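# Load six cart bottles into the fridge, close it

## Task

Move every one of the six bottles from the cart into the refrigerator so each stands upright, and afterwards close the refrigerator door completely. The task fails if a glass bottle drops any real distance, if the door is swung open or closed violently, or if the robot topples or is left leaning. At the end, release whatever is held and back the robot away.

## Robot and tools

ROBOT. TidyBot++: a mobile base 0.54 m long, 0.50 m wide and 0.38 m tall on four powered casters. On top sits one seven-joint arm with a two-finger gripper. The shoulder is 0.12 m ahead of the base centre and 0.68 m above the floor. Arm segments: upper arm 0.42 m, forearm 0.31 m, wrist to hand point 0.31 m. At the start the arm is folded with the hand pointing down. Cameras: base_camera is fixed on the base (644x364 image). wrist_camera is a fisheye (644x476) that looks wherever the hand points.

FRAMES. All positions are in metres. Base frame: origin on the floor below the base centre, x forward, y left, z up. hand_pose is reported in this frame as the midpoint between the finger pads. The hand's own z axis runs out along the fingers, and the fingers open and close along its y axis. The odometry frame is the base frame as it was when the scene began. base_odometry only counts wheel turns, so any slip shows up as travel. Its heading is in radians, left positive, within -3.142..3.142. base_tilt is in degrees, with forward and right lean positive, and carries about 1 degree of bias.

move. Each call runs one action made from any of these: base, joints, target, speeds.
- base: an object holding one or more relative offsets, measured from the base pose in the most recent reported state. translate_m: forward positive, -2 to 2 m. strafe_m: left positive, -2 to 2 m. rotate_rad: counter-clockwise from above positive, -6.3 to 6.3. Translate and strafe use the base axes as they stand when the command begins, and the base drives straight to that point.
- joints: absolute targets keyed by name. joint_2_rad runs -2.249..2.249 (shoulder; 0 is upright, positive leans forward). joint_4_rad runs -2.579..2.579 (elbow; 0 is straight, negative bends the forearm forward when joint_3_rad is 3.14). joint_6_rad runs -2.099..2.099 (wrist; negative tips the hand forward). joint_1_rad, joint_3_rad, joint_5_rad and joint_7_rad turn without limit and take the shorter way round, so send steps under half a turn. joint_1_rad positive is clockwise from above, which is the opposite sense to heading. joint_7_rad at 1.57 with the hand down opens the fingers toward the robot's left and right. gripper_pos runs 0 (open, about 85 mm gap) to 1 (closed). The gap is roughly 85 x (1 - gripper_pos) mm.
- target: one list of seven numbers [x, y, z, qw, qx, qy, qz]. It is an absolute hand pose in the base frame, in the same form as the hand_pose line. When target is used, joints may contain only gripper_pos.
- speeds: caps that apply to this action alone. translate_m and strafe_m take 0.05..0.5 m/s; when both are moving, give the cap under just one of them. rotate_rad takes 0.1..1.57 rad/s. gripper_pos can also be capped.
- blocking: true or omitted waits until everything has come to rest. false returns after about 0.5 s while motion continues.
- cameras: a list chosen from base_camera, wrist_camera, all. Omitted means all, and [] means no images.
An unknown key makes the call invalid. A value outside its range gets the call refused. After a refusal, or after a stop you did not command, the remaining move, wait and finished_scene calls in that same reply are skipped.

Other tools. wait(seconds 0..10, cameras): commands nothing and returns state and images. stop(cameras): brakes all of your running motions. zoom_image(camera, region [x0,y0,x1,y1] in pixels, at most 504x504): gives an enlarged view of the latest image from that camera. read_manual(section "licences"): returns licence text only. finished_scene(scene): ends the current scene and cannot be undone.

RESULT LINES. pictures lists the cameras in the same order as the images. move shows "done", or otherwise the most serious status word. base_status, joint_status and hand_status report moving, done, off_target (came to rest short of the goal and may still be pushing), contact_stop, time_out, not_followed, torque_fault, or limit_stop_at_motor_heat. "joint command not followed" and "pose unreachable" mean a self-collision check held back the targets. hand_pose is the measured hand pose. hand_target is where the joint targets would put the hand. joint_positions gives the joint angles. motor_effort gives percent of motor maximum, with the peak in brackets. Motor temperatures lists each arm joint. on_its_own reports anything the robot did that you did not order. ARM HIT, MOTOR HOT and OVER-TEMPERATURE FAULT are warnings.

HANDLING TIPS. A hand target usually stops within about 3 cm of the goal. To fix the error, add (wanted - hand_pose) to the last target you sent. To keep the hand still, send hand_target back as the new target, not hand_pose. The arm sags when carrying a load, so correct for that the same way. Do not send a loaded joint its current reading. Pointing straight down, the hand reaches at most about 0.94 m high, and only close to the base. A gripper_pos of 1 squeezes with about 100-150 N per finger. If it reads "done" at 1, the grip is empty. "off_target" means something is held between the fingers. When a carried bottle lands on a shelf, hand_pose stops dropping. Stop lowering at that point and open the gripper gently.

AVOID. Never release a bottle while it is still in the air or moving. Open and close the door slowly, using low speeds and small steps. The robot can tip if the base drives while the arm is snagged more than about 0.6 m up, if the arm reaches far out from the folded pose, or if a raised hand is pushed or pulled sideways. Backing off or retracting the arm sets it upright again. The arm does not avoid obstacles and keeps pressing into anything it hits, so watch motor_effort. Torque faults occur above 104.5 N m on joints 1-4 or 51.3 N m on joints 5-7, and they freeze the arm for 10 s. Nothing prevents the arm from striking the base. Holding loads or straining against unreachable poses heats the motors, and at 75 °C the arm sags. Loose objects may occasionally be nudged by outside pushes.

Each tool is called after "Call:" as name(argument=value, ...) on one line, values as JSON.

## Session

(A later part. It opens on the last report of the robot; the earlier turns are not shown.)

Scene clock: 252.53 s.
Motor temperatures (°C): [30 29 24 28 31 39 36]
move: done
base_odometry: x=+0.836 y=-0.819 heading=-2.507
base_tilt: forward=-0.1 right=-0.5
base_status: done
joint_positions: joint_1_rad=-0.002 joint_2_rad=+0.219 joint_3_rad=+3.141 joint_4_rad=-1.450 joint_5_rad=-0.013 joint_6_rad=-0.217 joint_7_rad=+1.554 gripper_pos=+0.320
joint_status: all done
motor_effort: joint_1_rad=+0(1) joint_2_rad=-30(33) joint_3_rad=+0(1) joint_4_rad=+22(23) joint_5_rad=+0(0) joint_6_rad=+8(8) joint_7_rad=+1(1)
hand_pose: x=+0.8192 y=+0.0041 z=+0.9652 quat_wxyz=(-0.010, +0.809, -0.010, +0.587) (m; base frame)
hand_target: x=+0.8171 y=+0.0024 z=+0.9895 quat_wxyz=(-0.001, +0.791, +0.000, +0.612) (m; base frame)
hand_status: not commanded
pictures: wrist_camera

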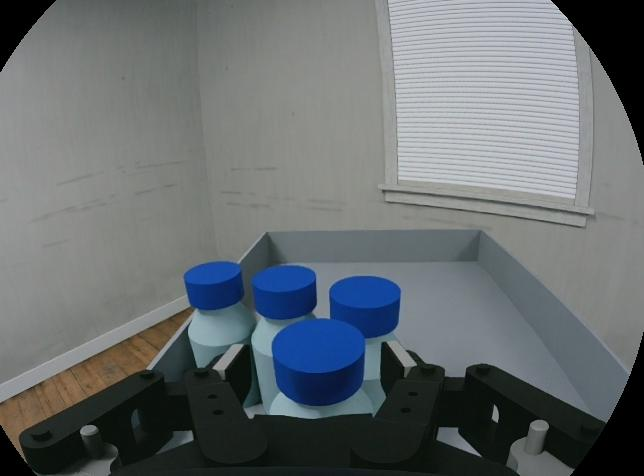

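Call:
move(base={"translate_m":0.037}, speeds={"translate_m":0.12}, joints={"joint_2_rad":0.202,"joint_4_rad":-1.465,"joint_6_rad":-0.175}, cameras=["wrist_camera"])

Scene clock: 253.80 s.
Motor temperatures (°C): [30 29 24 28 31 39 36]
move: done
base_odometry: x=+0.806 y=-0.841 heading=-2.507
base_tilt: forward=-0.1 right=-0.4
base_status: done
joint_positions: joint_1_rad=-0.002 joint_2_rad=+0.221 joint_3_rad=+3.141 joint_4_rad=-1.453 joint_5_rad=-0.013 joint_6_rad=-0.216 joint_7_rad=+1.554 gripper_pos=+0.320
joint_status: all done
motor_effort: joint_1_rad=+0(2) joint_2_rad=-30(33) joint_3_rad=+0(2) joint_4_rad=+23(23) joint_5_rad=+0(0) joint_6_rad=+8(9) joint_7_rad=+1(1)
hand_pose: x=+0.8193 y=+0.0041 z=+0.9623 quat_wxyz=(-0.010, +0.811, -0.010, +0.586) (m; base frame)
hand_target: x=+0.8162 y=+0.0024 z=+0.9805 quat_wxyz=(-0.001, +0.796, +0.000, +0.605) (m; base frame)
hand_status: not commanded
pictures: wrist_camera

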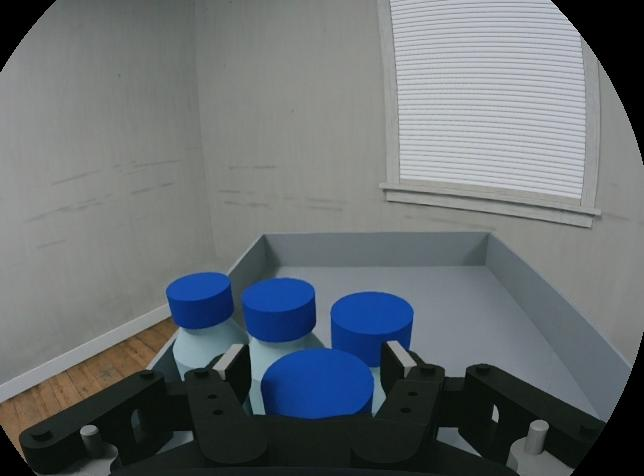

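Call:
move(base={"translate_m":0.01}, speeds={"translate_m":0.12}, joints={"joint_2_rad":0.207,"joint_4_rad":-1.47,"joint_6_rad":-0.175}, cameras=[])

Call:
move(joints={"gripper_pos":0.65}, cameras=[])

Call:
move(joints={"gripper_pos":0.75}, cameras=["wrist_camera"])

Scene clock: 254.83 s.
Motor temperatures (°C): [30 29 24 28 31 39 36]
move: done
base_odometry: x=+0.797 y=-0.847 heading=-2.508
base_tilt: forward=+0.0 right=-0.5
base_status: done
joint_positions: joint_1_rad=-0.002 joint_2_rad=+0.225 joint_3_rad=+3.141 joint_4_rad=-1.454 joint_5_rad=-0.013 joint_6_rad=-0.216 joint_7_rad=+1.554 gripper_pos=+0.320
joint_status: all done
motor_effort: joint_1_rad=+0(2) joint_2_rad=-30(34) joint_3_rad=+0(1) joint_4_rad=+22(23) joint_5_rad=+0(0) joint_6_rad=+8(8) joint_7_rad=+1(1)
hand_pose: x=+0.8203 y=+0.0041 z=+0.9590 quat_wxyz=(-0.010, +0.812, -0.010, +0.584) (m; base frame)
hand_target: x=+0.8171 y=+0.0024 z=+0.9739 quat_wxyz=(-0.001, +0.799, +0.000, +0.601) (m; base frame)
hand_status: not commanded
pictures: none
No camera images: "cameras" was empty.

Scene clock: 255.60 s.
Motor temperatures (°C): [30 29 24 28 31 39 36]
move: done
base_odometry: x=+0.797 y=-0.847 heading=-2.508
base_tilt: forward=-0.1 right=-0.4
base_status: not commanded
joint_positions: joint_1_rad=-0.002 joint_2_rad=+0.217 joint_3_rad=+3.141 joint_4_rad=-1.456 joint_5_rad=-0.013 joint_6_rad=-0.204 joint_7_rad=+1.554 gripper_pos=+0.650
joint_status: all done
motor_effort: joint_1_rad=+0(1) joint_2_rad=-30(31) joint_3_rad=+0(1) joint_4_rad=+22(23) joint_5_rad=+0(1) joint_6_rad=+8(8) joint_7_rad=+1(2)
hand_pose: x=+0.8192 y=+0.0040 z=+0.9665 quat_wxyz=(-0.010, +0.807, -0.010, +0.591) (m; base frame)
hand_target: x=+0.8171 y=+0.0024 z=+0.9739 quat_wxyz=(-0.001, +0.799, +0.000, +0.601) (m; base frame)
hand_status: not commanded
pictures: none
No camera images: "cameras" was empty.

Scene clock: 256.13 s.
Motor temperatures (°C): [30 29 24 28 31 39 36]
move: done
base_odometry: x=+0.797 y=-0.847 heading=-2.508
base_tilt: forward=-0.1 right=-0.5
base_status: not commanded
joint_positions: joint_1_rad=-0.002 joint_2_rad=+0.217 joint_3_rad=+3.141 joint_4_rad=-1.456 joint_5_rad=-0.013 joint_6_rad=-0.204 joint_7_rad=+1.554 gripper_pos=+0.750
joint_status: all done
motor_effort: joint_1_rad=+0(0) joint_2_rad=-30(30) joint_3_rad=+1(1) joint_4_rad=+22(23) joint_5_rad=+0(0) joint_6_rad=+8(8) joint_7_rad=+1(1)
hand_pose: x=+0.8192 y=+0.0040 z=+0.9665 quat_wxyz=(-0.010, +0.807, -0.010, +0.591) (m; base frame)
hand_target: x=+0.8171 y=+0.0024 z=+0.9739 quat_wxyz=(-0.001, +0.799, +0.000, +0.601) (m; base frame)
hand_status: not commanded
pictures: wrist_camera

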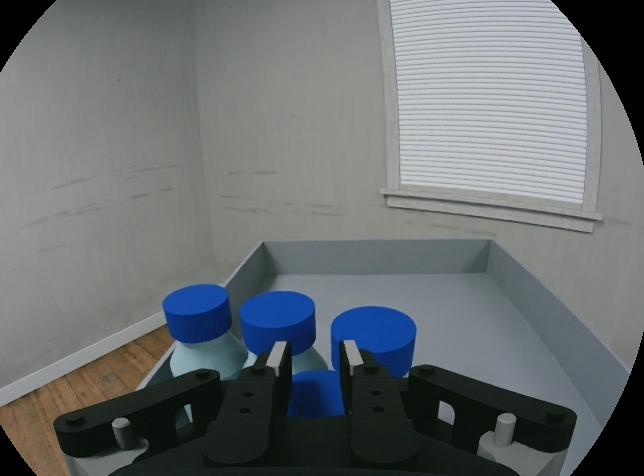

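Call:
move(joints={"gripper_pos":0.32})

Scene clock: 258.70 s.
Motor temperatures (°C): [30 29 24 28 31 39 36]
move: done
base_odometry: x=+0.797 y=-0.847 heading=-2.508
base_tilt: forward=-0.1 right=-0.4
base_status: not commanded
joint_positions: joint_1_rad=-0.002 joint_2_rad=+0.217 joint_3_rad=+3.141 joint_4_rad=-1.456 joint_5_rad=-0.013 joint_6_rad=-0.204 joint_7_rad=+1.554 gripper_pos=+0.320
joint_status: all done
motor_effort: joint_1_rad=+0(1) joint_2_rad=-31(31) joint_3_rad=+0(1) joint_4_rad=+22(23) joint_5_rad=+0(0) joint_6_rad=+8(8) joint_7_rad=+1(1)
hand_pose: x=+0.8192 y=+0.0040 z=+0.9665 quat_wxyz=(-0.010, +0.807, -0.010, +0.591) (m; base frame)
hand_target: x=+0.8171 y=+0.0024 z=+0.9739 quat_wxyz=(-0.001, +0.799, +0.000, +0.601) (m; base frame)
hand_status: not commanded
pictures: base_camera, wrist_camera

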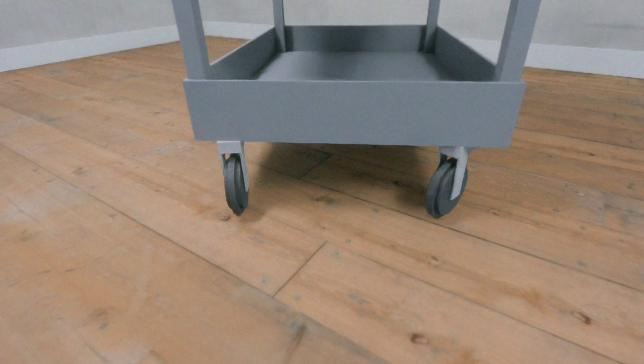

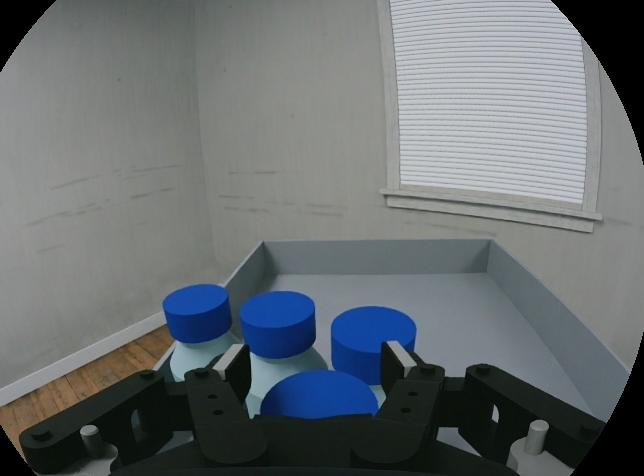

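Call:
move(base={"translate_m":0.015}, speeds={"translate_m":0.12}, joints={"joint_2_rad":0.22,"joint_4_rad":-1.475,"joint_6_rad":-0.185}, cameras=["wrist_camera"])

Scene clock: 259.80 s.
Motor temperatures (°C): [30 29 24 28 31 39 36]
move: done
base_odometry: x=+0.785 y=-0.856 heading=-2.508
base_tilt: forward=-0.1 right=-0.4
base_status: done
joint_positions: joint_1_rad=-0.002 joint_2_rad=+0.234 joint_3_rad=+3.141 joint_4_rad=-1.459 joint_5_rad=-0.013 joint_6_rad=-0.204 joint_7_rad=+1.554 gripper_pos=+0.320
joint_status: all done
motor_effort: joint_1_rad=+0(2) joint_2_rad=-31(32) joint_3_rad=+0(1) joint_4_rad=+23(23) joint_5_rad=+0(0) joint_6_rad=+8(9) joint_7_rad=+1(1)
hand_pose: x=+0.8235 y=+0.0040 z=+0.9533 quat_wxyz=(-0.010, +0.812, -0.010, +0.583) (m; base frame)
hand_target: x=+0.8193 y=+0.0024 z=+0.9588 quat_wxyz=(-0.001, +0.808, +0.000, +0.590) (m; base frame)
hand_status: not commanded
pictures: wrist_camera

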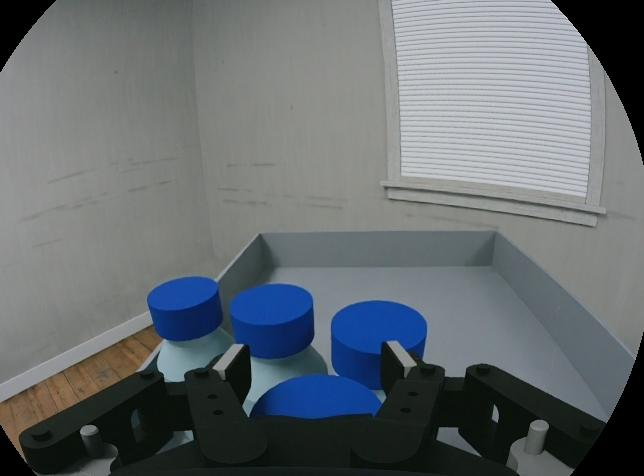

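Call:
move(joints={"gripper_pos":0.65}, cameras=["wrist_camera"])

Scene clock: 260.73 s.
Motor temperatures (°C): [30 29 24 28 31 39 36]
move: done
base_odometry: x=+0.785 y=-0.856 heading=-2.508
base_tilt: forward=-0.1 right=-0.4
base_status: not commanded
joint_positions: joint_1_rad=-0.002 joint_2_rad=+0.227 joint_3_rad=+3.141 joint_4_rad=-1.460 joint_5_rad=-0.013 joint_6_rad=-0.197 joint_7_rad=+1.554 gripper_pos=+0.650
joint_status: all done
motor_effort: joint_1_rad=+0(2) joint_2_rad=-29(31) joint_3_rad=+0(2) joint_4_rad=+21(22) joint_5_rad=+0(0) joint_6_rad=+7(8) joint_7_rad=+1(1)
hand_pose: x=+0.8220 y=+0.0038 z=+0.9600 quat_wxyz=(-0.010, +0.808, -0.010, +0.588) (m; base frame)
hand_target: x=+0.8193 y=+0.0024 z=+0.9588 quat_wxyz=(-0.001, +0.808, +0.000, +0.590) (m; base frame)
hand_status: not commanded
pictures: wrist_camera

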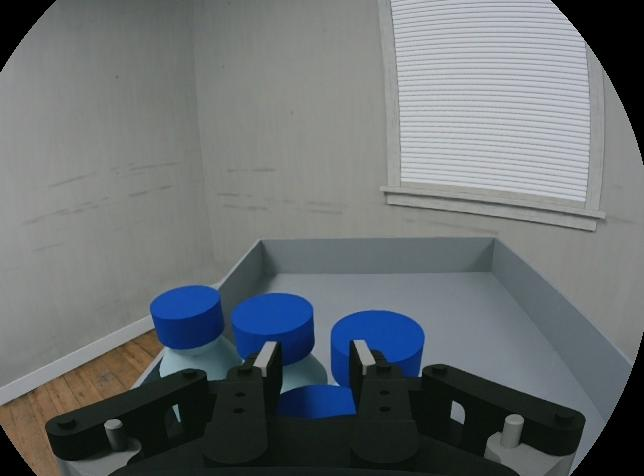

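Call:
move(joints={"gripper_pos":0.32}, cameras=[])

Call:
move(base={"translate_m":-0.01}, speeds={"translate_m":0.12}, joints={"joint_2_rad":0.228,"joint_4_rad":-1.495,"joint_6_rad":-0.16}, cameras=["wrist_camera"])

Scene clock: 262.33 s.
Motor temperatures (°C): [30 29 24 28 31 39 36]
move: done
base_odometry: x=+0.785 y=-0.856 heading=-2.508
base_tilt: forward=-0.1 right=-0.4
base_status: not commanded
joint_positions: joint_1_rad=-0.002 joint_2_rad=+0.227 joint_3_rad=+3.141 joint_4_rad=-1.460 joint_5_rad=-0.013 joint_6_rad=-0.197 joint_7_rad=+1.554 gripper_pos=+0.320
joint_status: all done
motor_effort: joint_1_rad=-1(1) joint_2_rad=-31(31) joint_3_rad=+1(1) joint_4_rad=+22(23) joint_5_rad=+0(0) joint_6_rad=+8(8) joint_7_rad=+1(1)
hand_pose: x=+0.8221 y=+0.0038 z=+0.9597 quat_wxyz=(-0.010, +0.809, -0.010, +0.588) (m; base frame)
hand_target: x=+0.8193 y=+0.0024 z=+0.9588 quat_wxyz=(-0.001, +0.808, +0.000, +0.590) (m; base frame)
hand_status: not commanded
pictures: none
No camera images: "cameras" was empty.

Scene clock: 263.10 s.
Motor temperatures (°C): [30 29 24 28 31 39 36]
move: done
base_odometry: x=+0.793 y=-0.850 heading=-2.508
base_tilt: forward=-0.1 right=-0.4
base_status: done
joint_positions: joint_1_rad=-0.002 joint_2_rad=+0.235 joint_3_rad=+3.141 joint_4_rad=-1.478 joint_5_rad=-0.013 joint_6_rad=-0.190 joint_7_rad=+1.554 gripper_pos=+0.320
joint_status: all done
motor_effort: joint_1_rad=+0(2) joint_2_rad=-31(33) joint_3_rad=+0(1) joint_4_rad=+22(24) joint_5_rad=+0(0) joint_6_rad=+7(9) joint_7_rad=+1(1)
hand_pose: x=+0.8225 y=+0.0037 z=+0.9450 quat_wxyz=(-0.010, +0.814, -0.010, +0.580) (m; base frame)
hand_target: x=+0.8211 y=+0.0024 z=+0.9484 quat_wxyz=(-0.001, +0.808, +0.000, +0.589) (m; base frame)
hand_status: not commanded
pictures: wrist_camera

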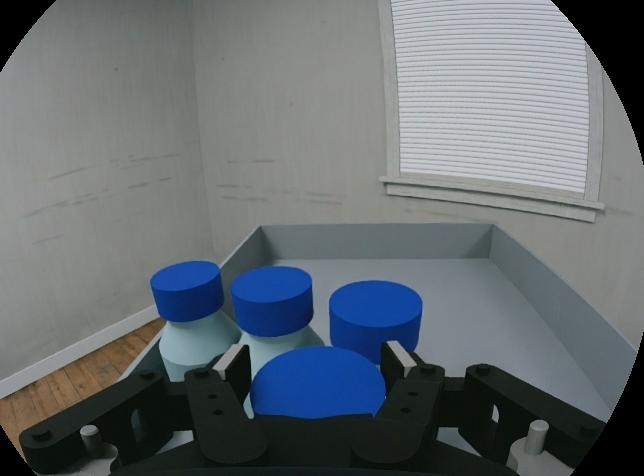

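Call:
move(base={"translate_m":-0.01}, speeds={"translate_m":0.12}, cameras=[])

Call:
move(joints={"gripper_pos":0.65}, cameras=["wrist_camera"])

Scene clock: 264.03 s.
Motor temperatures (°C): [30 29 24 28 31 39 36]
move: done
base_odometry: x=+0.801 y=-0.844 heading=-2.508
base_tilt: forward=-0.1 right=-0.5
base_status: done
joint_positions: joint_1_rad=-0.002 joint_2_rad=+0.238 joint_3_rad=+3.141 joint_4_rad=-1.478 joint_5_rad=-0.013 joint_6_rad=-0.190 joint_7_rad=+1.554 gripper_pos=+0.320
joint_status: not commanded
motor_effort: joint_1_rad=+0(1) joint_2_rad=-30(33) joint_3_rad=+0(1) joint_4_rad=+22(23) joint_5_rad=+0(0) joint_6_rad=+8(9) joint_7_rad=+1(1)
hand_pose: x=+0.8230 y=+0.0037 z=+0.9429 quat_wxyz=(-0.010, +0.815, -0.010, +0.579) (m; base frame)
hand_target: x=+0.8211 y=+0.0024 z=+0.9484 quat_wxyz=(-0.001, +0.808, +0.000, +0.589) (m; base frame)
hand_status: not commanded
pictures: none
No camera images: "cameras" was empty.

Scene clock: 264.77 s.
Motor temperatures (°C): [30 29 24 28 31 39 36]
move: off_target
base_odometry: x=+0.801 y=-0.844 heading=-2.508
base_tilt: forward=-0.1 right=-0.5
base_status: not commanded
joint_positions: joint_1_rad=-0.001 joint_2_rad=+0.237 joint_3_rad=+3.141 joint_4_rad=-1.479 joint_5_rad=-0.013 joint_6_rad=-0.190 joint_7_rad=+1.554 gripper_pos=+0.433
joint_status: gripper_pos off_target (ended at +0.433, target +0.650)
motor_effort: joint_1_rad=-1(3) joint_2_rad=-29(31) joint_3_rad=+0(2) joint_4_rad=+22(23) joint_5_rad=+0(1) joint_6_rad=+8(9) joint_7_rad=+1(1)
hand_pose: x=+0.8230 y=+0.0035 z=+0.9432 quat_wxyz=(-0.010, +0.815, -0.010, +0.579) (m; base frame)
hand_target: x=+0.8211 y=+0.0024 z=+0.9484 quat_wxyz=(-0.001, +0.808, +0.000, +0.589) (m; base frame)
hand_status: not commanded
pictures: wrist_camera

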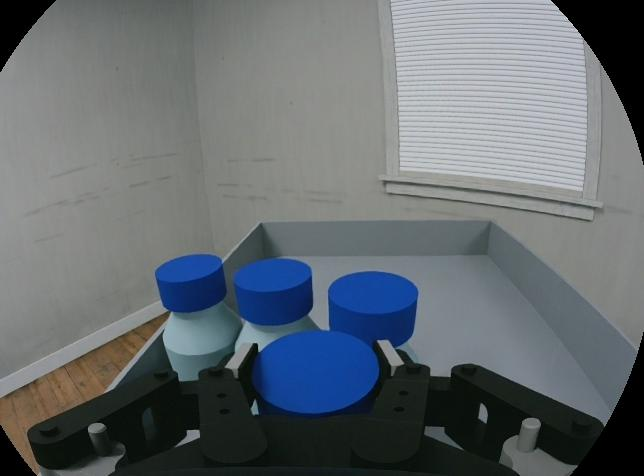

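Call:
move(joints={"gripper_pos":0.75}, cameras=[])

Call:
move(joints={"joint_2_rad":0.225,"joint_4_rad":-1.38,"joint_6_rad":-0.245}, cameras=["wrist_camera"])

Call:
move(joints={"joint_2_rad":0.22,"joint_4_rad":-0.88,"joint_6_rad":-0.67}, cameras=["wrist_camera"])

Scene clock: 265.73 s.
Motor temperatures (°C): [30 29 24 28 31 39 36]
move: off_target
base_odometry: x=+0.801 y=-0.844 heading=-2.508
base_tilt: forward=+0.0 right=-0.4
base_status: not commanded
joint_positions: joint_1_rad=-0.001 joint_2_rad=+0.237 joint_3_rad=+3.141 joint_4_rad=-1.479 joint_5_rad=-0.013 joint_6_rad=-0.190 joint_7_rad=+1.554 gripper_pos=+0.433
joint_status: gripper_pos off_target (ended at +0.433, target +0.750)
motor_effort: joint_1_rad=-1(1) joint_2_rad=-29(29) joint_3_rad=+0(0) joint_4_rad=+22(22) joint_5_rad=+0(1) joint_6_rad=+7(8) joint_7_rad=+1(2)
hand_pose: x=+0.8230 y=+0.0035 z=+0.9432 quat_wxyz=(-0.010, +0.815, -0.010, +0.579) (m; base frame)
hand_target: x=+0.8211 y=+0.0024 z=+0.9484 quat_wxyz=(-0.001, +0.808, +0.000, +0.589) (m; base frame)
hand_status: not commanded
pictures: none
No camera images: "cameras" was empty.

Scene clock: 266.70 s.
Motor temperatures (°C): [30 29 24 28 31 39 36]
move: off_target
base_odometry: x=+0.801 y=-0.844 heading=-2.508
base_tilt: forward=-0.1 right=-0.4
base_status: not commanded
joint_positions: joint_1_rad=-0.001 joint_2_rad=+0.258 joint_3_rad=+3.141 joint_4_rad=-1.424 joint_5_rad=-0.013 joint_6_rad=-0.247 joint_7_rad=+1.554 gripper_pos=+0.433
joint_status: joint_4_rad off_target (ended at -1.423, target -1.380); the others done
motor_effort: joint_1_rad=+0(1) joint_2_rad=-37(38) joint_3_rad=+1(1) joint_4_rad=+27(28) joint_5_rad=+0(1) joint_6_rad=+12(12) joint_7_rad=+1(1)
hand_pose: x=+0.8305 y=+0.0037 z=+0.9446 quat_wxyz=(-0.010, +0.822, -0.010, +0.570) (m; base frame)
hand_target: x=+0.8263 y=+0.0023 z=+0.9954 quat_wxyz=(-0.001, +0.799, +0.000, +0.602) (m; base frame)
hand_status: not commanded
pictures: wrist_camera

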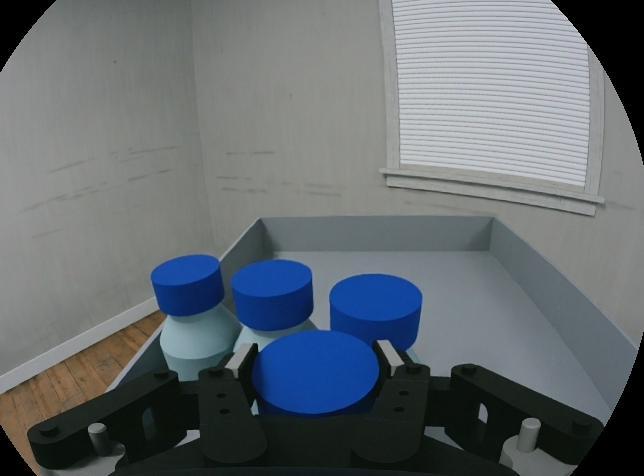

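Scene clock: 268.67 s.
Motor temperatures (°C): [30 29 24 28 31 39 36]
move: off_target
base_odometry: x=+0.801 y=-0.844 heading=-2.508
base_tilt: forward=+0.0 right=-0.5
base_status: not commanded
joint_positions: joint_1_rad=-0.001 joint_2_rad=+0.266 joint_3_rad=+3.141 joint_4_rad=-0.922 joint_5_rad=-0.013 joint_6_rad=-0.664 joint_7_rad=+1.554 gripper_pos=+0.433
joint_status: joint_2_rad off_target (ended at +0.266, target +0.220); joint_4_rad off_target (ended at -0.922, target -0.880); the others done
motor_effort: joint_1_rad=+0(1) joint_2_rad=-37(40) joint_3_rad=+1(1) joint_4_rad=+27(30) joint_5_rad=+0(1) joint_6_rad=+12(14) joint_7_rad=+1(2)
hand_pose: x=+0.8202 y=+0.0051 z=+1.1187 quat_wxyz=(-0.012, +0.799, -0.007, +0.601) (m; base frame)
hand_target: x=+0.7961 y=+0.0022 z=+1.1735 quat_wxyz=(-0.001, +0.774, +0.000, +0.633) (m; base frame)
hand_status: not commanded
pictures: wrist_camera

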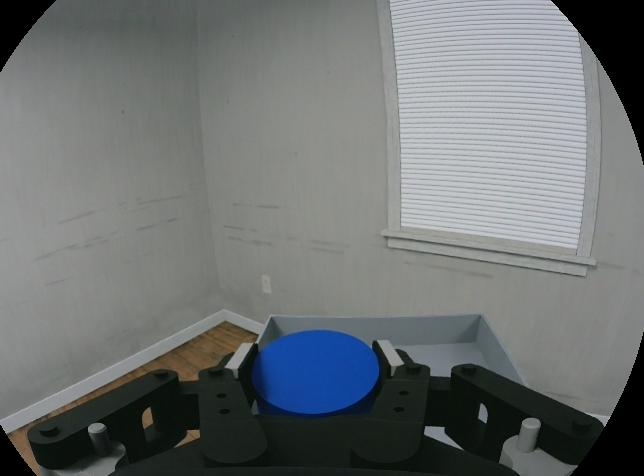

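Call:
move(base={"translate_m":-0.138,"strafe_m":-0.328}, joints={"joint_2_rad":-0.5,"joint_4_rad":-1.46,"joint_6_rad":-0.87}, cameras=["wrist_camera"])

Call:
move(base={"rotate_rad":2.622}, speeds={"rotate_rad":1.1})

Scene clock: 271.33 s.
Motor temperatures (°C): [30 29 24 28 31 39 36]
move: done
base_odometry: x=+0.718 y=-0.498 heading=-2.507
base_tilt: forward=-0.1 right=-0.4
base_status: done
joint_positions: joint_1_rad=+0.001 joint_2_rad=-0.481 joint_3_rad=+3.141 joint_4_rad=-1.460 joint_5_rad=-0.013 joint_6_rad=-0.868 joint_7_rad=+1.554 gripper_pos=+0.433
joint_status: all done
motor_effort: joint_1_rad=+0(3) joint_2_rad=-6(41) joint_3_rad=+1(3) joint_4_rad=+24(28) joint_5_rad=+0(1) joint_6_rad=+12(13) joint_7_rad=+1(1)
hand_pose: x=+0.4848 y=+0.0042 z=+1.1453 quat_wxyz=(-0.011, +0.798, -0.007, +0.603) (m; base frame)
hand_target: x=+0.4757 y=+0.0022 z=+1.1516 quat_wxyz=(+0.000, +0.793, +0.000, +0.610) (m; base frame)
hand_status: not commanded
pictures: wrist_camera

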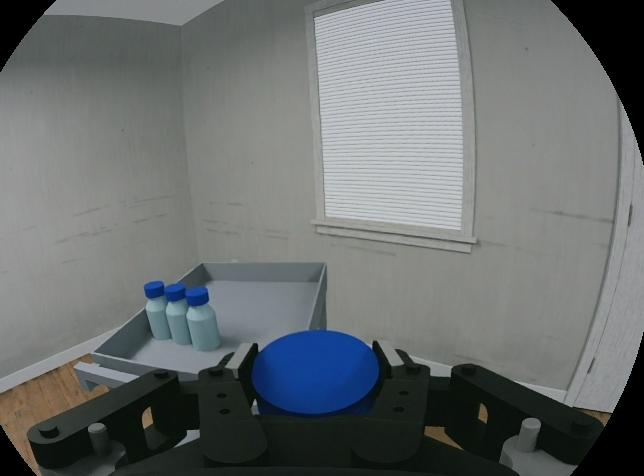

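Scene clock: 274.70 s.
Motor temperatures (°C): [30 29 24 28 31 39 36]
move: done
base_odometry: x=+0.718 y=-0.498 heading=+0.114
base_tilt: forward=-0.1 right=-0.4
base_status: done
joint_positions: joint_1_rad=+0.001 joint_2_rad=-0.481 joint_3_rad=+3.141 joint_4_rad=-1.461 joint_5_rad=-0.013 joint_6_rad=-0.868 joint_7_rad=+1.554 gripper_pos=+0.433
joint_status: not commanded
motor_effort: joint_1_rad=+0(1) joint_2_rad=-5(8) joint_3_rad=+1(3) joint_4_rad=+25(26) joint_5_rad=+0(1) joint_6_rad=+12(12) joint_7_rad=+1(1)
hand_pose: x=+0.4849 y=+0.0042 z=+1.1448 quat_wxyz=(-0.011, +0.798, -0.007, +0.603) (m; base frame)
hand_target: x=+0.4757 y=+0.0022 z=+1.1516 quat_wxyz=(+0.000, +0.793, +0.000, +0.610) (m; base frame)
hand_status: not commanded
pictures: base_camera, wrist_camera

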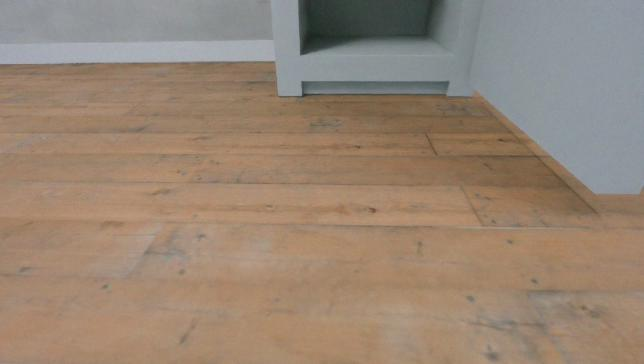

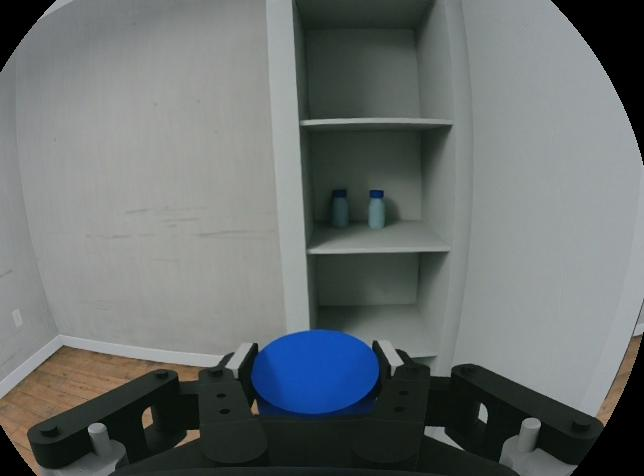

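Call:
move(base={"translate_m":0.585,"strafe_m":-0.099}, joints={"joint_1_rad":0.15,"joint_2_rad":0.225,"joint_4_rad":-0.78,"joint_6_rad":-0.82}, cameras=["wrist_camera"])

Call:
move(joints={"joint_1_rad":0.4})

Scene clock: 279.33 s.
Motor temperatures (°C): [30 29 24 28 31 39 36]
move: off_target
base_odometry: x=+1.311 y=-0.529 heading=+0.115
base_tilt: forward=+0.0 right=-0.4
base_status: done
joint_positions: joint_1_rad=+0.134 joint_2_rad=+0.283 joint_3_rad=+3.141 joint_4_rad=-0.822 joint_5_rad=-0.013 joint_6_rad=-0.870 joint_7_rad=+1.554 gripper_pos=+0.433
joint_status: joint_2_rad off_target (ended at +0.283, target +0.225); joint_4_rad off_target (ended at -0.822, target -0.780); the others done
motor_effort: joint_1_rad=+0(1) joint_2_rad=-36(44) joint_3_rad=+0(2) joint_4_rad=+25(28) joint_5_rad=+0(1) joint_6_rad=+11(14) joint_7_rad=+1(1)
hand_pose: x=+0.7980 y=-0.0870 z=+1.1046 quat_wxyz=(+0.026, +0.832, -0.063, +0.550) (m; base frame)
hand_target: x=+0.7724 y=-0.0965 z=+1.1822 quat_wxyz=(+0.045, +0.789, -0.059, +0.610) (m; base frame)
hand_status: not commanded
pictures: wrist_camera

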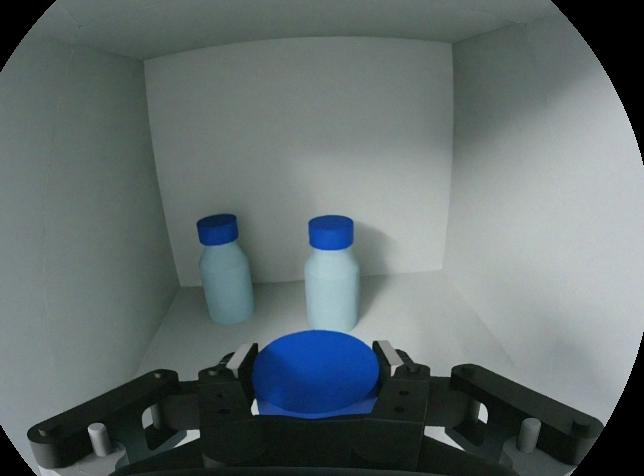

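Scene clock: 280.60 s.
Motor temperatures (°C): [30 29 24 28 31 39 36]
move: done
base_odometry: x=+1.311 y=-0.529 heading=+0.115
base_tilt: forward=-0.1 right=-0.5
base_status: not commanded
joint_positions: joint_1_rad=+0.398 joint_2_rad=+0.283 joint_3_rad=+3.142 joint_4_rad=-0.822 joint_5_rad=-0.013 joint_6_rad=-0.870 joint_7_rad=+1.554 gripper_pos=+0.433
joint_status: all done
motor_effort: joint_1_rad=+0(4) joint_2_rad=-37(37) joint_3_rad=+1(2) joint_4_rad=+26(26) joint_5_rad=+0(1) joint_6_rad=+11(12) joint_7_rad=+1(1)
hand_pose: x=+0.7517 y=-0.2613 z=+1.1046 quat_wxyz=(+0.098, +0.817, -0.172, +0.542) (m; base frame)
hand_target: x=+0.7282 y=-0.2552 z=+1.1822 quat_wxyz=(+0.121, +0.775, -0.157, +0.600) (m; base frame)
hand_status: not commanded
pictures: base_camera, wrist_camera

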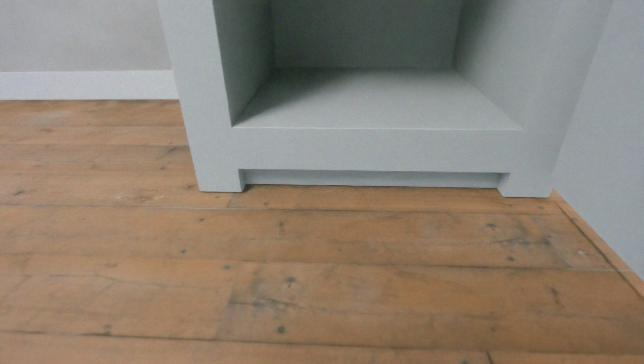

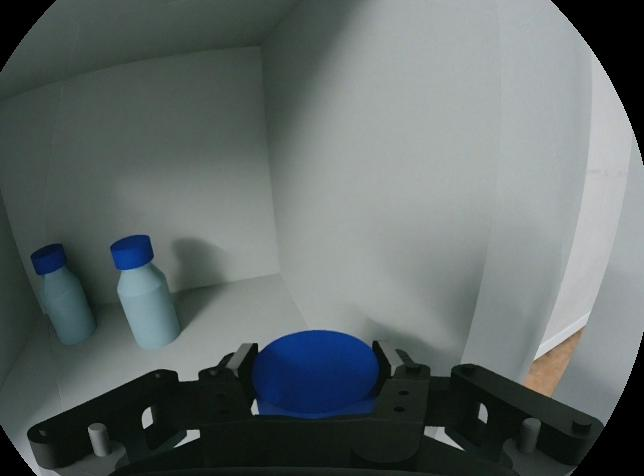

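Call:
move(joints={"joint_1_rad":0.4,"joint_2_rad":0.205,"joint_4_rad":-0.755,"joint_6_rad":-0.80}, cameras=[])

Call:
move(base={"translate_m":0.2}, speeds={"translate_m":0.2}, cameras=["wrist_camera"])

Scene clock: 283.33 s.
Motor temperatures (°C): [30 29 24 28 31 39 36]
move: off_target
base_odometry: x=+1.311 y=-0.529 heading=+0.115
base_tilt: forward=-0.1 right=-0.5
base_status: not commanded
joint_positions: joint_1_rad=+0.398 joint_2_rad=+0.257 joint_3_rad=+3.142 joint_4_rad=-0.796 joint_5_rad=-0.013 joint_6_rad=-0.867 joint_7_rad=+1.554 gripper_pos=+0.433
joint_status: joint_2_rad off_target (ended at +0.257, target +0.205); joint_4_rad off_target (ended at -0.796, target -0.755); the others done
motor_effort: joint_1_rad=+0(1) joint_2_rad=-35(39) joint_3_rad=+0(1) joint_4_rad=+25(27) joint_5_rad=+0(0) joint_6_rad=+12(13) joint_7_rad=+1(1)
hand_pose: x=+0.7405 y=-0.2567 z=+1.1378 quat_wxyz=(+0.103, +0.802, -0.169, +0.564) (m; base frame)
hand_target: x=+0.7175 y=-0.2507 z=+1.2155 quat_wxyz=(+0.126, +0.755, -0.153, +0.625) (m; base frame)
hand_status: not commanded
pictures: none
No camera images: "cameras" was empty.

Scene clock: 285.10 s.
Motor temperatures (°C): [30 29 24 28 30 39 36]
move: done
base_odometry: x=+1.510 y=-0.507 heading=+0.115
base_tilt: forward=-0.1 right=-0.4
base_status: done
joint_positions: joint_1_rad=+0.398 joint_2_rad=+0.254 joint_3_rad=+3.142 joint_4_rad=-0.795 joint_5_rad=-0.013 joint_6_rad=-0.867 joint_7_rad=+1.554 gripper_pos=+0.433
joint_status: not commanded
motor_effort: joint_1_rad=+0(3) joint_2_rad=-34(38) joint_3_rad=+0(2) joint_4_rad=+25(26) joint_5_rad=+0(1) joint_6_rad=+11(12) joint_7_rad=+1(1)
hand_pose: x=+0.7394 y=-0.2562 z=+1.1404 quat_wxyz=(+0.103, +0.800, -0.169, +0.566) (m; base frame)
hand_target: x=+0.7175 y=-0.2507 z=+1.2155 quat_wxyz=(+0.126, +0.755, -0.153, +0.625) (m; base frame)
hand_status: not commanded
pictures: wrist_camera

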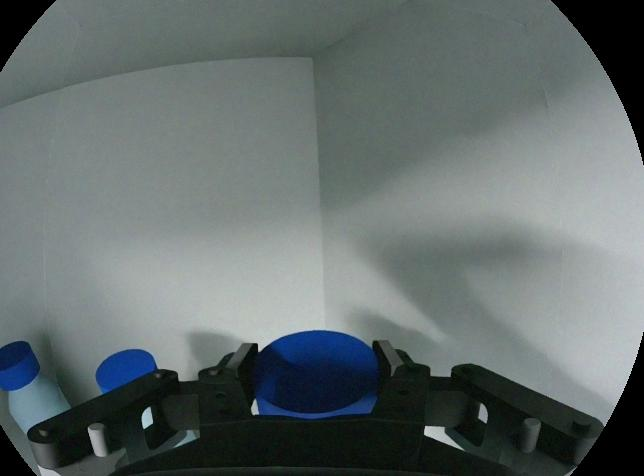

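Call:
move(base={"translate_m":0.105,"strafe_m":-0.012}, speeds={"translate_m":0.15}, cameras=[])

Call:
move(joints={"joint_2_rad":0.195,"joint_4_rad":-0.95,"joint_6_rad":-0.64}, cameras=["wrist_camera"])

Scene clock: 287.07 s.
Motor temperatures (°C): [30 29 24 28 30 39 36]
move: done
base_odometry: x=+1.615 y=-0.506 heading=+0.115
base_tilt: forward=-0.1 right=-0.4
base_status: done
joint_positions: joint_1_rad=+0.398 joint_2_rad=+0.254 joint_3_rad=+3.142 joint_4_rad=-0.794 joint_5_rad=-0.013 joint_6_rad=-0.867 joint_7_rad=+1.554 gripper_pos=+0.433
joint_status: not commanded
motor_effort: joint_1_rad=+0(4) joint_2_rad=-35(38) joint_3_rad=+1(2) joint_4_rad=+26(26) joint_5_rad=+0(1) joint_6_rad=+12(12) joint_7_rad=+1(1)
hand_pose: x=+0.7394 y=-0.2564 z=+1.1407 quat_wxyz=(+0.103, +0.800, -0.169, +0.566) (m; base frame)
hand_target: x=+0.7175 y=-0.2507 z=+1.2155 quat_wxyz=(+0.126, +0.755, -0.153, +0.625) (m; base frame)
hand_status: not commanded
pictures: none
No camera images: "cameras" was empty.

Scene clock: 288.53 s.
Motor temperatures (°C): [30 29 24 28 30 39 36]
move: off_target
base_odometry: x=+1.615 y=-0.506 heading=+0.115
base_tilt: forward=-0.1 right=-0.4
base_status: not commanded
joint_positions: joint_1_rad=+0.398 joint_2_rad=+0.248 joint_3_rad=+3.142 joint_4_rad=-0.958 joint_5_rad=-0.013 joint_6_rad=-0.723 joint_7_rad=+1.554 gripper_pos=+0.433
joint_status: joint_2_rad off_target (ended at +0.248, target +0.195); the others done
motor_effort: joint_1_rad=+0(0) joint_2_rad=-36(38) joint_3_rad=+0(1) joint_4_rad=+27(28) joint_5_rad=+0(0) joint_6_rad=+12(13) joint_7_rad=+1(1)
hand_pose: x=+0.7550 y=-0.2634 z=+1.0932 quat_wxyz=(+0.102, +0.804, -0.171, +0.561) (m; base frame)
hand_target: x=+0.7388 y=-0.2596 z=+1.1583 quat_wxyz=(+0.124, +0.763, -0.155, +0.615) (m; base frame)
hand_status: not commanded
pictures: wrist_camera

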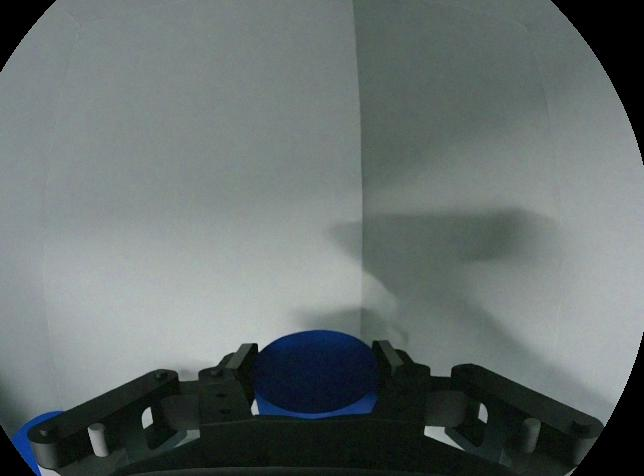

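Call:
move(joints={"joint_2_rad":0.18,"joint_4_rad":-1.02,"joint_6_rad":-0.57}, cameras=[])

Call:
move(joints={"joint_2_rad":0.17,"joint_4_rad":-1.06,"joint_6_rad":-0.535}, cameras=["wrist_camera"])

Scene clock: 290.13 s.
Motor temperatures (°C): [30 29 24 28 30 39 36]
move: off_target
base_odometry: x=+1.615 y=-0.506 heading=+0.115
base_tilt: forward=-0.1 right=-0.4
base_status: not commanded
joint_positions: joint_1_rad=+0.398 joint_2_rad=+0.237 joint_3_rad=+3.142 joint_4_rad=-1.024 joint_5_rad=-0.013 joint_6_rad=-0.651 joint_7_rad=+1.554 gripper_pos=+0.433
joint_status: joint_2_rad off_target (ended at +0.237, target +0.180); the others done
motor_effort: joint_1_rad=+0(1) joint_2_rad=-35(37) joint_3_rad=+0(1) joint_4_rad=+26(28) joint_5_rad=+0(0) joint_6_rad=+12(13) joint_7_rad=+1(1)
hand_pose: x=+0.7576 y=-0.2647 z=+1.0827 quat_wxyz=(+0.104, +0.799, -0.170, +0.568) (m; base frame)
hand_target: x=+0.7402 y=-0.2602 z=+1.1481 quat_wxyz=(+0.125, +0.759, -0.154, +0.621) (m; base frame)
hand_status: not commanded
pictures: none
No camera images: "cameras" was empty.

Scene clock: 290.83 s.
Motor temperatures (°C): [30 29 24 28 30 39 36]
move: off_target
base_odometry: x=+1.615 y=-0.506 heading=+0.115
base_tilt: forward=-0.1 right=-0.5
base_status: not commanded
joint_positions: joint_1_rad=+0.398 joint_2_rad=+0.227 joint_3_rad=+3.142 joint_4_rad=-1.064 joint_5_rad=-0.013 joint_6_rad=-0.614 joint_7_rad=+1.554 gripper_pos=+0.433
joint_status: joint_2_rad off_target (ended at +0.227, target +0.170); the others done
motor_effort: joint_1_rad=+0(1) joint_2_rad=-34(38) joint_3_rad=+0(1) joint_4_rad=+27(29) joint_5_rad=+0(0) joint_6_rad=+11(13) joint_7_rad=+1(1)
hand_pose: x=+0.7572 y=-0.2647 z=+1.0760 quat_wxyz=(+0.104, +0.797, -0.170, +0.570) (m; base frame)
hand_target: x=+0.7397 y=-0.2599 z=+1.1415 quat_wxyz=(+0.125, +0.757, -0.153, +0.623) (m; base frame)
hand_status: not commanded
pictures: wrist_camera

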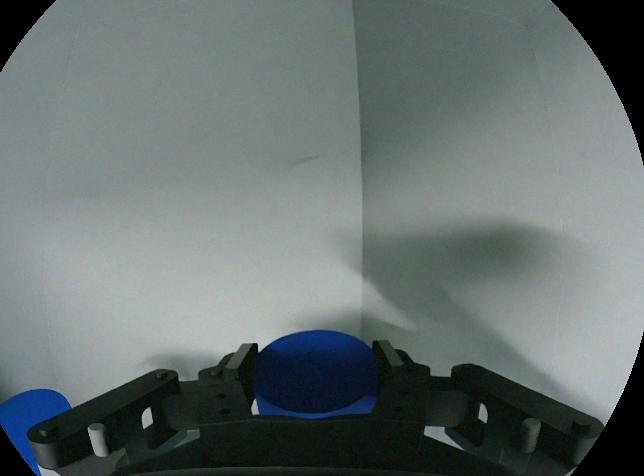

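Call:
move(joints={"joint_2_rad":0.163,"joint_4_rad":-1.09,"joint_6_rad":-0.51}, cameras=[])

Call:
move(joints={"joint_2_rad":0.157,"joint_4_rad":-1.12,"joint_6_rad":-0.49}, cameras=[])

Call:
move(joints={"joint_2_rad":0.151,"joint_4_rad":-1.15,"joint_6_rad":-0.47}, cameras=["wrist_camera"])

Scene clock: 291.87 s.
Motor temperatures (°C): [30 29 24 28 30 39 36]
move: off_target
base_odometry: x=+1.615 y=-0.506 heading=+0.115
base_tilt: forward=-0.1 right=-0.4
base_status: not commanded
joint_positions: joint_1_rad=+0.398 joint_2_rad=+0.220 joint_3_rad=+3.142 joint_4_rad=-1.094 joint_5_rad=-0.013 joint_6_rad=-0.589 joint_7_rad=+1.554 gripper_pos=+0.433
joint_status: joint_2_rad off_target (ended at +0.220, target +0.163); the others done
motor_effort: joint_1_rad=+0(0) joint_2_rad=-35(37) joint_3_rad=+0(1) joint_4_rad=+27(28) joint_5_rad=+0(0) joint_6_rad=+11(12) joint_7_rad=+1(1)
hand_pose: x=+0.7566 y=-0.2645 z=+1.0703 quat_wxyz=(+0.104, +0.797, -0.170, +0.571) (m; base frame)
hand_target: x=+0.7393 y=-0.2597 z=+1.1358 quat_wxyz=(+0.126, +0.756, -0.153, +0.623) (m; base frame)
hand_status: not commanded
pictures: none
No camera images: "cameras" was empty.

Scene clock: 292.50 s.
Motor temperatures (°C): [30 29 24 28 30 39 36]
move: off_target
base_odometry: x=+1.615 y=-0.506 heading=+0.115
base_tilt: forward=-0.1 right=-0.5
base_status: not commanded
joint_positions: joint_1_rad=+0.398 joint_2_rad=+0.211 joint_3_rad=+3.142 joint_4_rad=-1.119 joint_5_rad=-0.013 joint_6_rad=-0.563 joint_7_rad=+1.554 gripper_pos=+0.433
joint_status: joint_2_rad off_target (ended at +0.211, target +0.157); the others done
motor_effort: joint_1_rad=-1(1) joint_2_rad=-34(36) joint_3_rad=+0(1) joint_4_rad=+27(28) joint_5_rad=+0(0) joint_6_rad=+11(12) joint_7_rad=+1(1)
hand_pose: x=+0.7551 y=-0.2640 z=+1.0697 quat_wxyz=(+0.105, +0.794, -0.169, +0.575) (m; base frame)
hand_target: x=+0.7388 y=-0.2596 z=+1.1278 quat_wxyz=(+0.125, +0.758, -0.153, +0.622) (m; base frame)
hand_status: not commanded
pictures: none
No camera images: "cameras" was empty.

Scene clock: 293.13 s.
Motor temperatures (°C): [30 29 24 28 30 39 36]
move: off_target
base_odometry: x=+1.615 y=-0.506 heading=+0.115
base_tilt: forward=-0.1 right=-0.5
base_status: not commanded
joint_positions: joint_1_rad=+0.398 joint_2_rad=+0.200 joint_3_rad=+3.142 joint_4_rad=-1.144 joint_5_rad=-0.013 joint_6_rad=-0.537 joint_7_rad=+1.554 gripper_pos=+0.433
joint_status: joint_2_rad off_target (ended at +0.200, target +0.151); the others done
motor_effort: joint_1_rad=+0(1) joint_2_rad=-34(35) joint_3_rad=+0(1) joint_4_rad=+26(27) joint_5_rad=+0(1) joint_6_rad=+11(12) joint_7_rad=+1(1)
hand_pose: x=+0.7529 y=-0.2631 z=+1.0699 quat_wxyz=(+0.106, +0.790, -0.169, +0.580) (m; base frame)
hand_target: x=+0.7382 y=-0.2593 z=+1.1197 quat_wxyz=(+0.125, +0.759, -0.154, +0.620) (m; base frame)
hand_status: not commanded
pictures: wrist_camera

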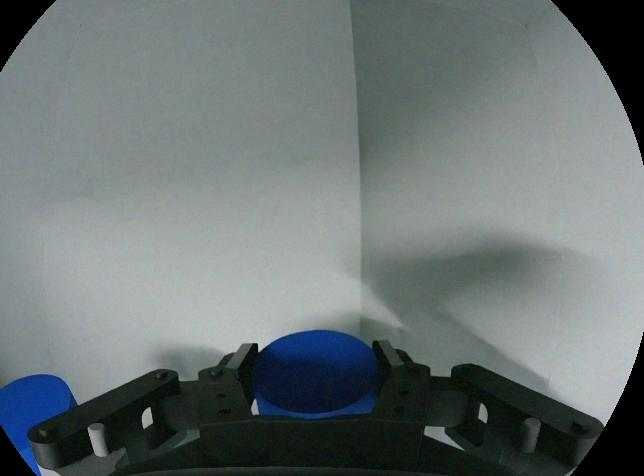

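Call:
move(joints={"joint_2_rad":0.155,"joint_4_rad":-1.19,"joint_6_rad":-0.48}, cameras=[])

Call:
move(joints={"joint_2_rad":0.15,"joint_4_rad":-1.22,"joint_6_rad":-0.45}, cameras=[])

Call:
move(joints={"gripper_pos":0.32}, cameras=["wrist_camera"])

Scene clock: 294.20 s.
Motor temperatures (°C): [30 29 24 28 30 39 36]
move: done
base_odometry: x=+1.615 y=-0.506 heading=+0.115
base_tilt: forward=-0.1 right=-0.4
base_status: not commanded
joint_positions: joint_1_rad=+0.398 joint_2_rad=+0.187 joint_3_rad=+3.142 joint_4_rad=-1.165 joint_5_rad=-0.013 joint_6_rad=-0.523 joint_7_rad=+1.554 gripper_pos=+0.433
joint_status: all done
motor_effort: joint_1_rad=+0(0) joint_2_rad=-30(33) joint_3_rad=+0(1) joint_4_rad=+22(26) joint_5_rad=+0(0) joint_6_rad=+7(10) joint_7_rad=+1(1)
hand_pose: x=+0.7490 y=-0.2616 z=+1.0699 quat_wxyz=(+0.107, +0.788, -0.169, +0.582) (m; base frame)
hand_target: x=+0.7394 y=-0.2598 z=+1.0897 quat_wxyz=(+0.121, +0.775, -0.157, +0.600) (m; base frame)
hand_status: not commanded
pictures: none
No camera images: "cameras" was empty.

Scene clock: 294.83 s.
Motor temperatures (°C): [30 29 24 28 30 39 36]
move: done
base_odometry: x=+1.615 y=-0.506 heading=+0.115
base_tilt: forward=-0.1 right=-0.4
base_status: not commanded
joint_positions: joint_1_rad=+0.398 joint_2_rad=+0.177 joint_3_rad=+3.142 joint_4_rad=-1.193 joint_5_rad=-0.013 joint_6_rad=-0.490 joint_7_rad=+1.554 gripper_pos=+0.433
joint_status: all done
motor_effort: joint_1_rad=+0(0) joint_2_rad=-29(31) joint_3_rad=+1(1) joint_4_rad=+22(22) joint_5_rad=+0(1) joint_6_rad=+7(8) joint_7_rad=+1(1)
hand_pose: x=+0.7473 y=-0.2610 z=+1.0702 quat_wxyz=(+0.108, +0.784, -0.168, +0.588) (m; base frame)
hand_target: x=+0.7394 y=-0.2598 z=+1.0838 quat_wxyz=(+0.121, +0.774, -0.157, +0.602) (m; base frame)
hand_status: not commanded
pictures: none
No camera images: "cameras" was empty.

Scene clock: 295.63 s.
Motor temperatures (°C): [30 29 24 28 30 39 36]
move: done
base_odometry: x=+1.615 y=-0.506 heading=+0.115
base_tilt: forward=-0.1 right=-0.4
base_status: not commanded
joint_positions: joint_1_rad=+0.398 joint_2_rad=+0.175 joint_3_rad=+3.142 joint_4_rad=-1.195 joint_5_rad=-0.013 joint_6_rad=-0.490 joint_7_rad=+1.554 gripper_pos=+0.320
joint_status: all done
motor_effort: joint_1_rad=+0(1) joint_2_rad=-27(30) joint_3_rad=+0(1) joint_4_rad=+22(23) joint_5_rad=+0(1) joint_6_rad=+8(8) joint_7_rad=+1(2)
hand_pose: x=+0.7466 y=-0.2607 z=+1.0702 quat_wxyz=(+0.108, +0.784, -0.168, +0.588) (m; base frame)
hand_target: x=+0.7394 y=-0.2598 z=+1.0838 quat_wxyz=(+0.121, +0.774, -0.157, +0.602) (m; base frame)
hand_status: not commanded
pictures: wrist_camera

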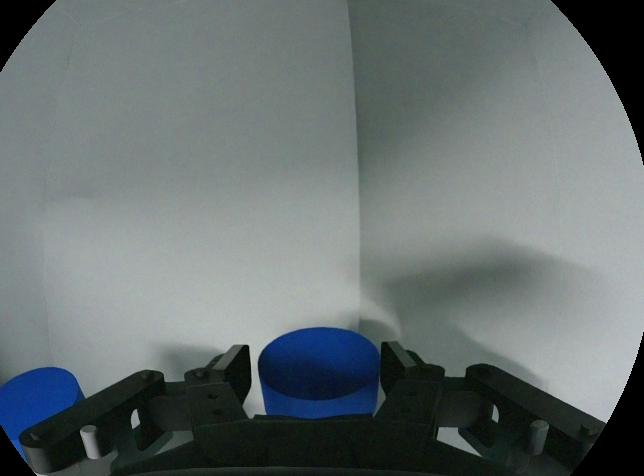

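Call:
move(base={"translate_m":-0.1,"strafe_m":0.028}, speeds={"translate_m":0.1}, cameras=["wrist_camera"])

Scene clock: 297.43 s.
Motor temperatures (°C): [30 29 24 28 30 39 36]
move: done
base_odometry: x=+1.513 y=-0.490 heading=+0.115
base_tilt: forward=-0.1 right=-0.4
base_status: done
joint_positions: joint_1_rad=+0.398 joint_2_rad=+0.164 joint_3_rad=+3.142 joint_4_rad=-1.197 joint_5_rad=-0.013 joint_6_rad=-0.490 joint_7_rad=+1.554 gripper_pos=+0.320
joint_status: not commanded
motor_effort: joint_1_rad=+0(2) joint_2_rad=-27(31) joint_3_rad=+0(2) joint_4_rad=+22(23) joint_5_rad=+0(0) joint_6_rad=+8(8) joint_7_rad=+1(1)
hand_pose: x=+0.7425 y=-0.2590 z=+1.0767 quat_wxyz=(+0.109, +0.781, -0.167, +0.592) (m; base frame)
hand_target: x=+0.7394 y=-0.2598 z=+1.0838 quat_wxyz=(+0.121, +0.774, -0.157, +0.602) (m; base frame)
hand_status: not commanded
pictures: wrist_camera

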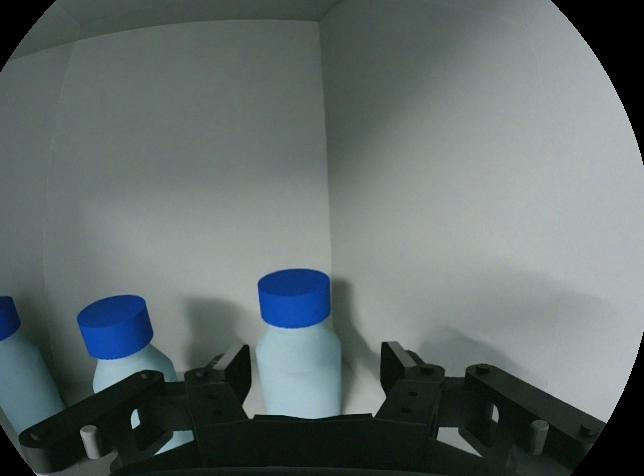

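Call:
move(base={"translate_m":-0.746,"strafe_m":0.0}, blocking=false, cameras=[])

Call:
wait(seconds=0.8, cameras=[])

Call:
move(joints={"joint_1_rad":0,"joint_2_rad":-0.6,"joint_4_rad":-2.0,"joint_6_rad":-0.4}, cameras=["wrist_camera"])

Call:
move(base={"rotate_rad":-2.622}, speeds={"rotate_rad":1.2}, cameras=["wrist_camera"])

Scene clock: 298.47 s.
Motor temperatures (°C): [30 29 24 28 30 39 36]
move: moving
base_odometry: x=+1.449 y=-0.497 heading=+0.115
base_tilt: forward=-0.1 right=-0.5
base_status: translate_m moving; strafe_m moving
joint_positions: joint_1_rad=+0.398 joint_2_rad=+0.167 joint_3_rad=+3.142 joint_4_rad=-1.197 joint_5_rad=-0.013 joint_6_rad=-0.490 joint_7_rad=+1.554 gripper_pos=+0.320
joint_status: not commanded
motor_effort: joint_1_rad=+0(2) joint_2_rad=-30(31) joint_3_rad=+0(2) joint_4_rad=+22(23) joint_5_rad=+0(0) joint_6_rad=+8(8) joint_7_rad=+1(1)
hand_pose: x=+0.7439 y=-0.2595 z=+1.0738 quat_wxyz=(+0.108, +0.782, -0.167, +0.590) (m; base frame)
hand_target: x=+0.7394 y=-0.2598 z=+1.0838 quat_wxyz=(+0.121, +0.774, -0.157, +0.602) (m; base frame)
hand_status: not commanded
pictures: none
No camera images: "cameras" was empty.

Scene clock: 299.27 s.
Motor temperatures (°C): [30 29 24 28 30 39 36]
earlier move: moving
base_odometry: x=+1.109 y=-0.536 heading=+0.115
base_tilt: forward=-0.1 right=-0.4
base_status: translate_m moving; strafe_m moving
joint_positions: joint_1_rad=+0.398 joint_2_rad=+0.166 joint_3_rad=+3.142 joint_4_rad=-1.197 joint_5_rad=-0.013 joint_6_rad=-0.490 joint_7_rad=+1.554 gripper_pos=+0.320
joint_status: not commanded
motor_effort: joint_1_rad=-1(2) joint_2_rad=-28(31) joint_3_rad=+0(2) joint_4_rad=+22(23) joint_5_rad=+0(1) joint_6_rad=+8(8) joint_7_rad=+1(1)
hand_pose: x=+0.7434 y=-0.2593 z=+1.0746 quat_wxyz=(+0.108, +0.782, -0.167, +0.591) (m; base frame)
hand_target: x=+0.7394 y=-0.2598 z=+1.0838 quat_wxyz=(+0.121, +0.774, -0.157, +0.602) (m; base frame)
hand_status: not commanded
wait: 0.80 s; no rest
pictures: none
No camera images: "cameras" was empty.

Scene clock: 301.33 s.
Motor temperatures (°C): [30 29 24 28 30 39 36]
move: done
base_odometry: x=+0.771 y=-0.575 heading=+0.115
base_tilt: forward=-0.1 right=-0.4
base_status: done
joint_positions: joint_1_rad=+0.018 joint_2_rad=-0.590 joint_3_rad=+3.142 joint_4_rad=-1.977 joint_5_rad=-0.013 joint_6_rad=-0.453 joint_7_rad=+1.554 gripper_pos=+0.320
joint_status: all done
motor_effort: joint_1_rad=+0(3) joint_2_rad=-2(30) joint_3_rad=+1(2) joint_4_rad=+23(24) joint_5_rad=+0(1) joint_6_rad=+8(9) joint_7_rad=+1(1)
hand_pose: x=+0.4942 y=-0.0037 z=+1.0058 quat_wxyz=(-0.005, +0.796, -0.017, +0.606) (m; base frame)
hand_target: x=+0.4943 y=+0.0022 z=+1.0118 quat_wxyz=(+0.000, +0.783, +0.000, +0.622) (m; base frame)
hand_status: not commanded
pictures: wrist_camera

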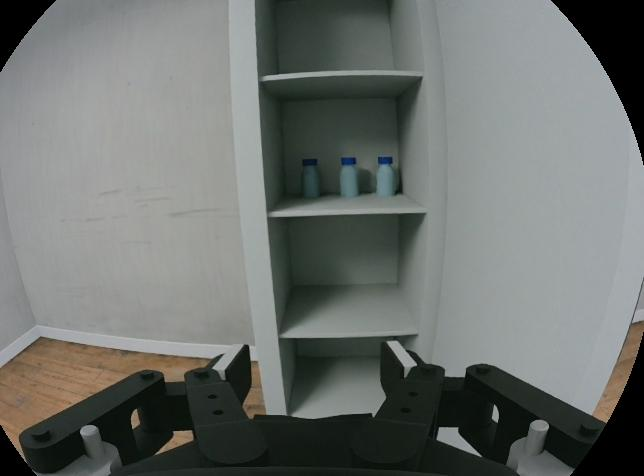

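Scene clock: 304.57 s.
Motor temperatures (°C): [30 29 24 28 30 39 36]
move: done
base_odometry: x=+0.771 y=-0.575 heading=-2.506
base_tilt: forward=-0.1 right=-0.4
base_status: done
joint_positions: joint_1_rad=+0.014 joint_2_rad=-0.590 joint_3_rad=+3.142 joint_4_rad=-1.977 joint_5_rad=-0.013 joint_6_rad=-0.452 joint_7_rad=+1.554 gripper_pos=+0.320
joint_status: not commanded
motor_effort: joint_1_rad=+0(1) joint_2_rad=-2(3) joint_3_rad=+1(4) joint_4_rad=+22(23) joint_5_rad=+0(1) joint_6_rad=+8(9) joint_7_rad=+1(1)
hand_pose: x=+0.4942 y=-0.0023 z=+1.0064 quat_wxyz=(-0.006, +0.795, -0.015, +0.606) (m; base frame)
hand_target: x=+0.4943 y=+0.0022 z=+1.0118 quat_wxyz=(+0.000, +0.783, +0.000, +0.622) (m; base frame)
hand_status: not commanded
pictures: wrist_camera

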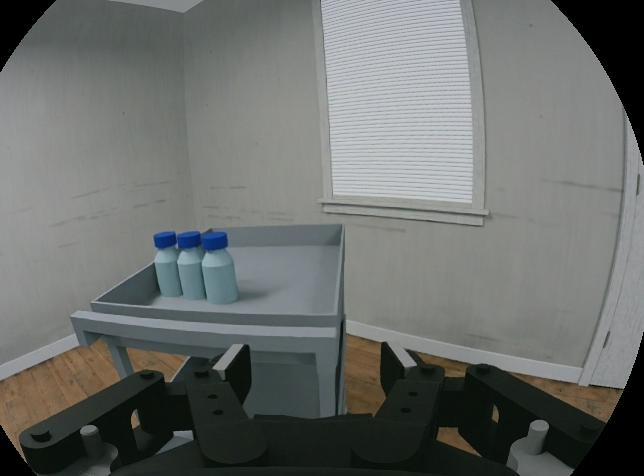

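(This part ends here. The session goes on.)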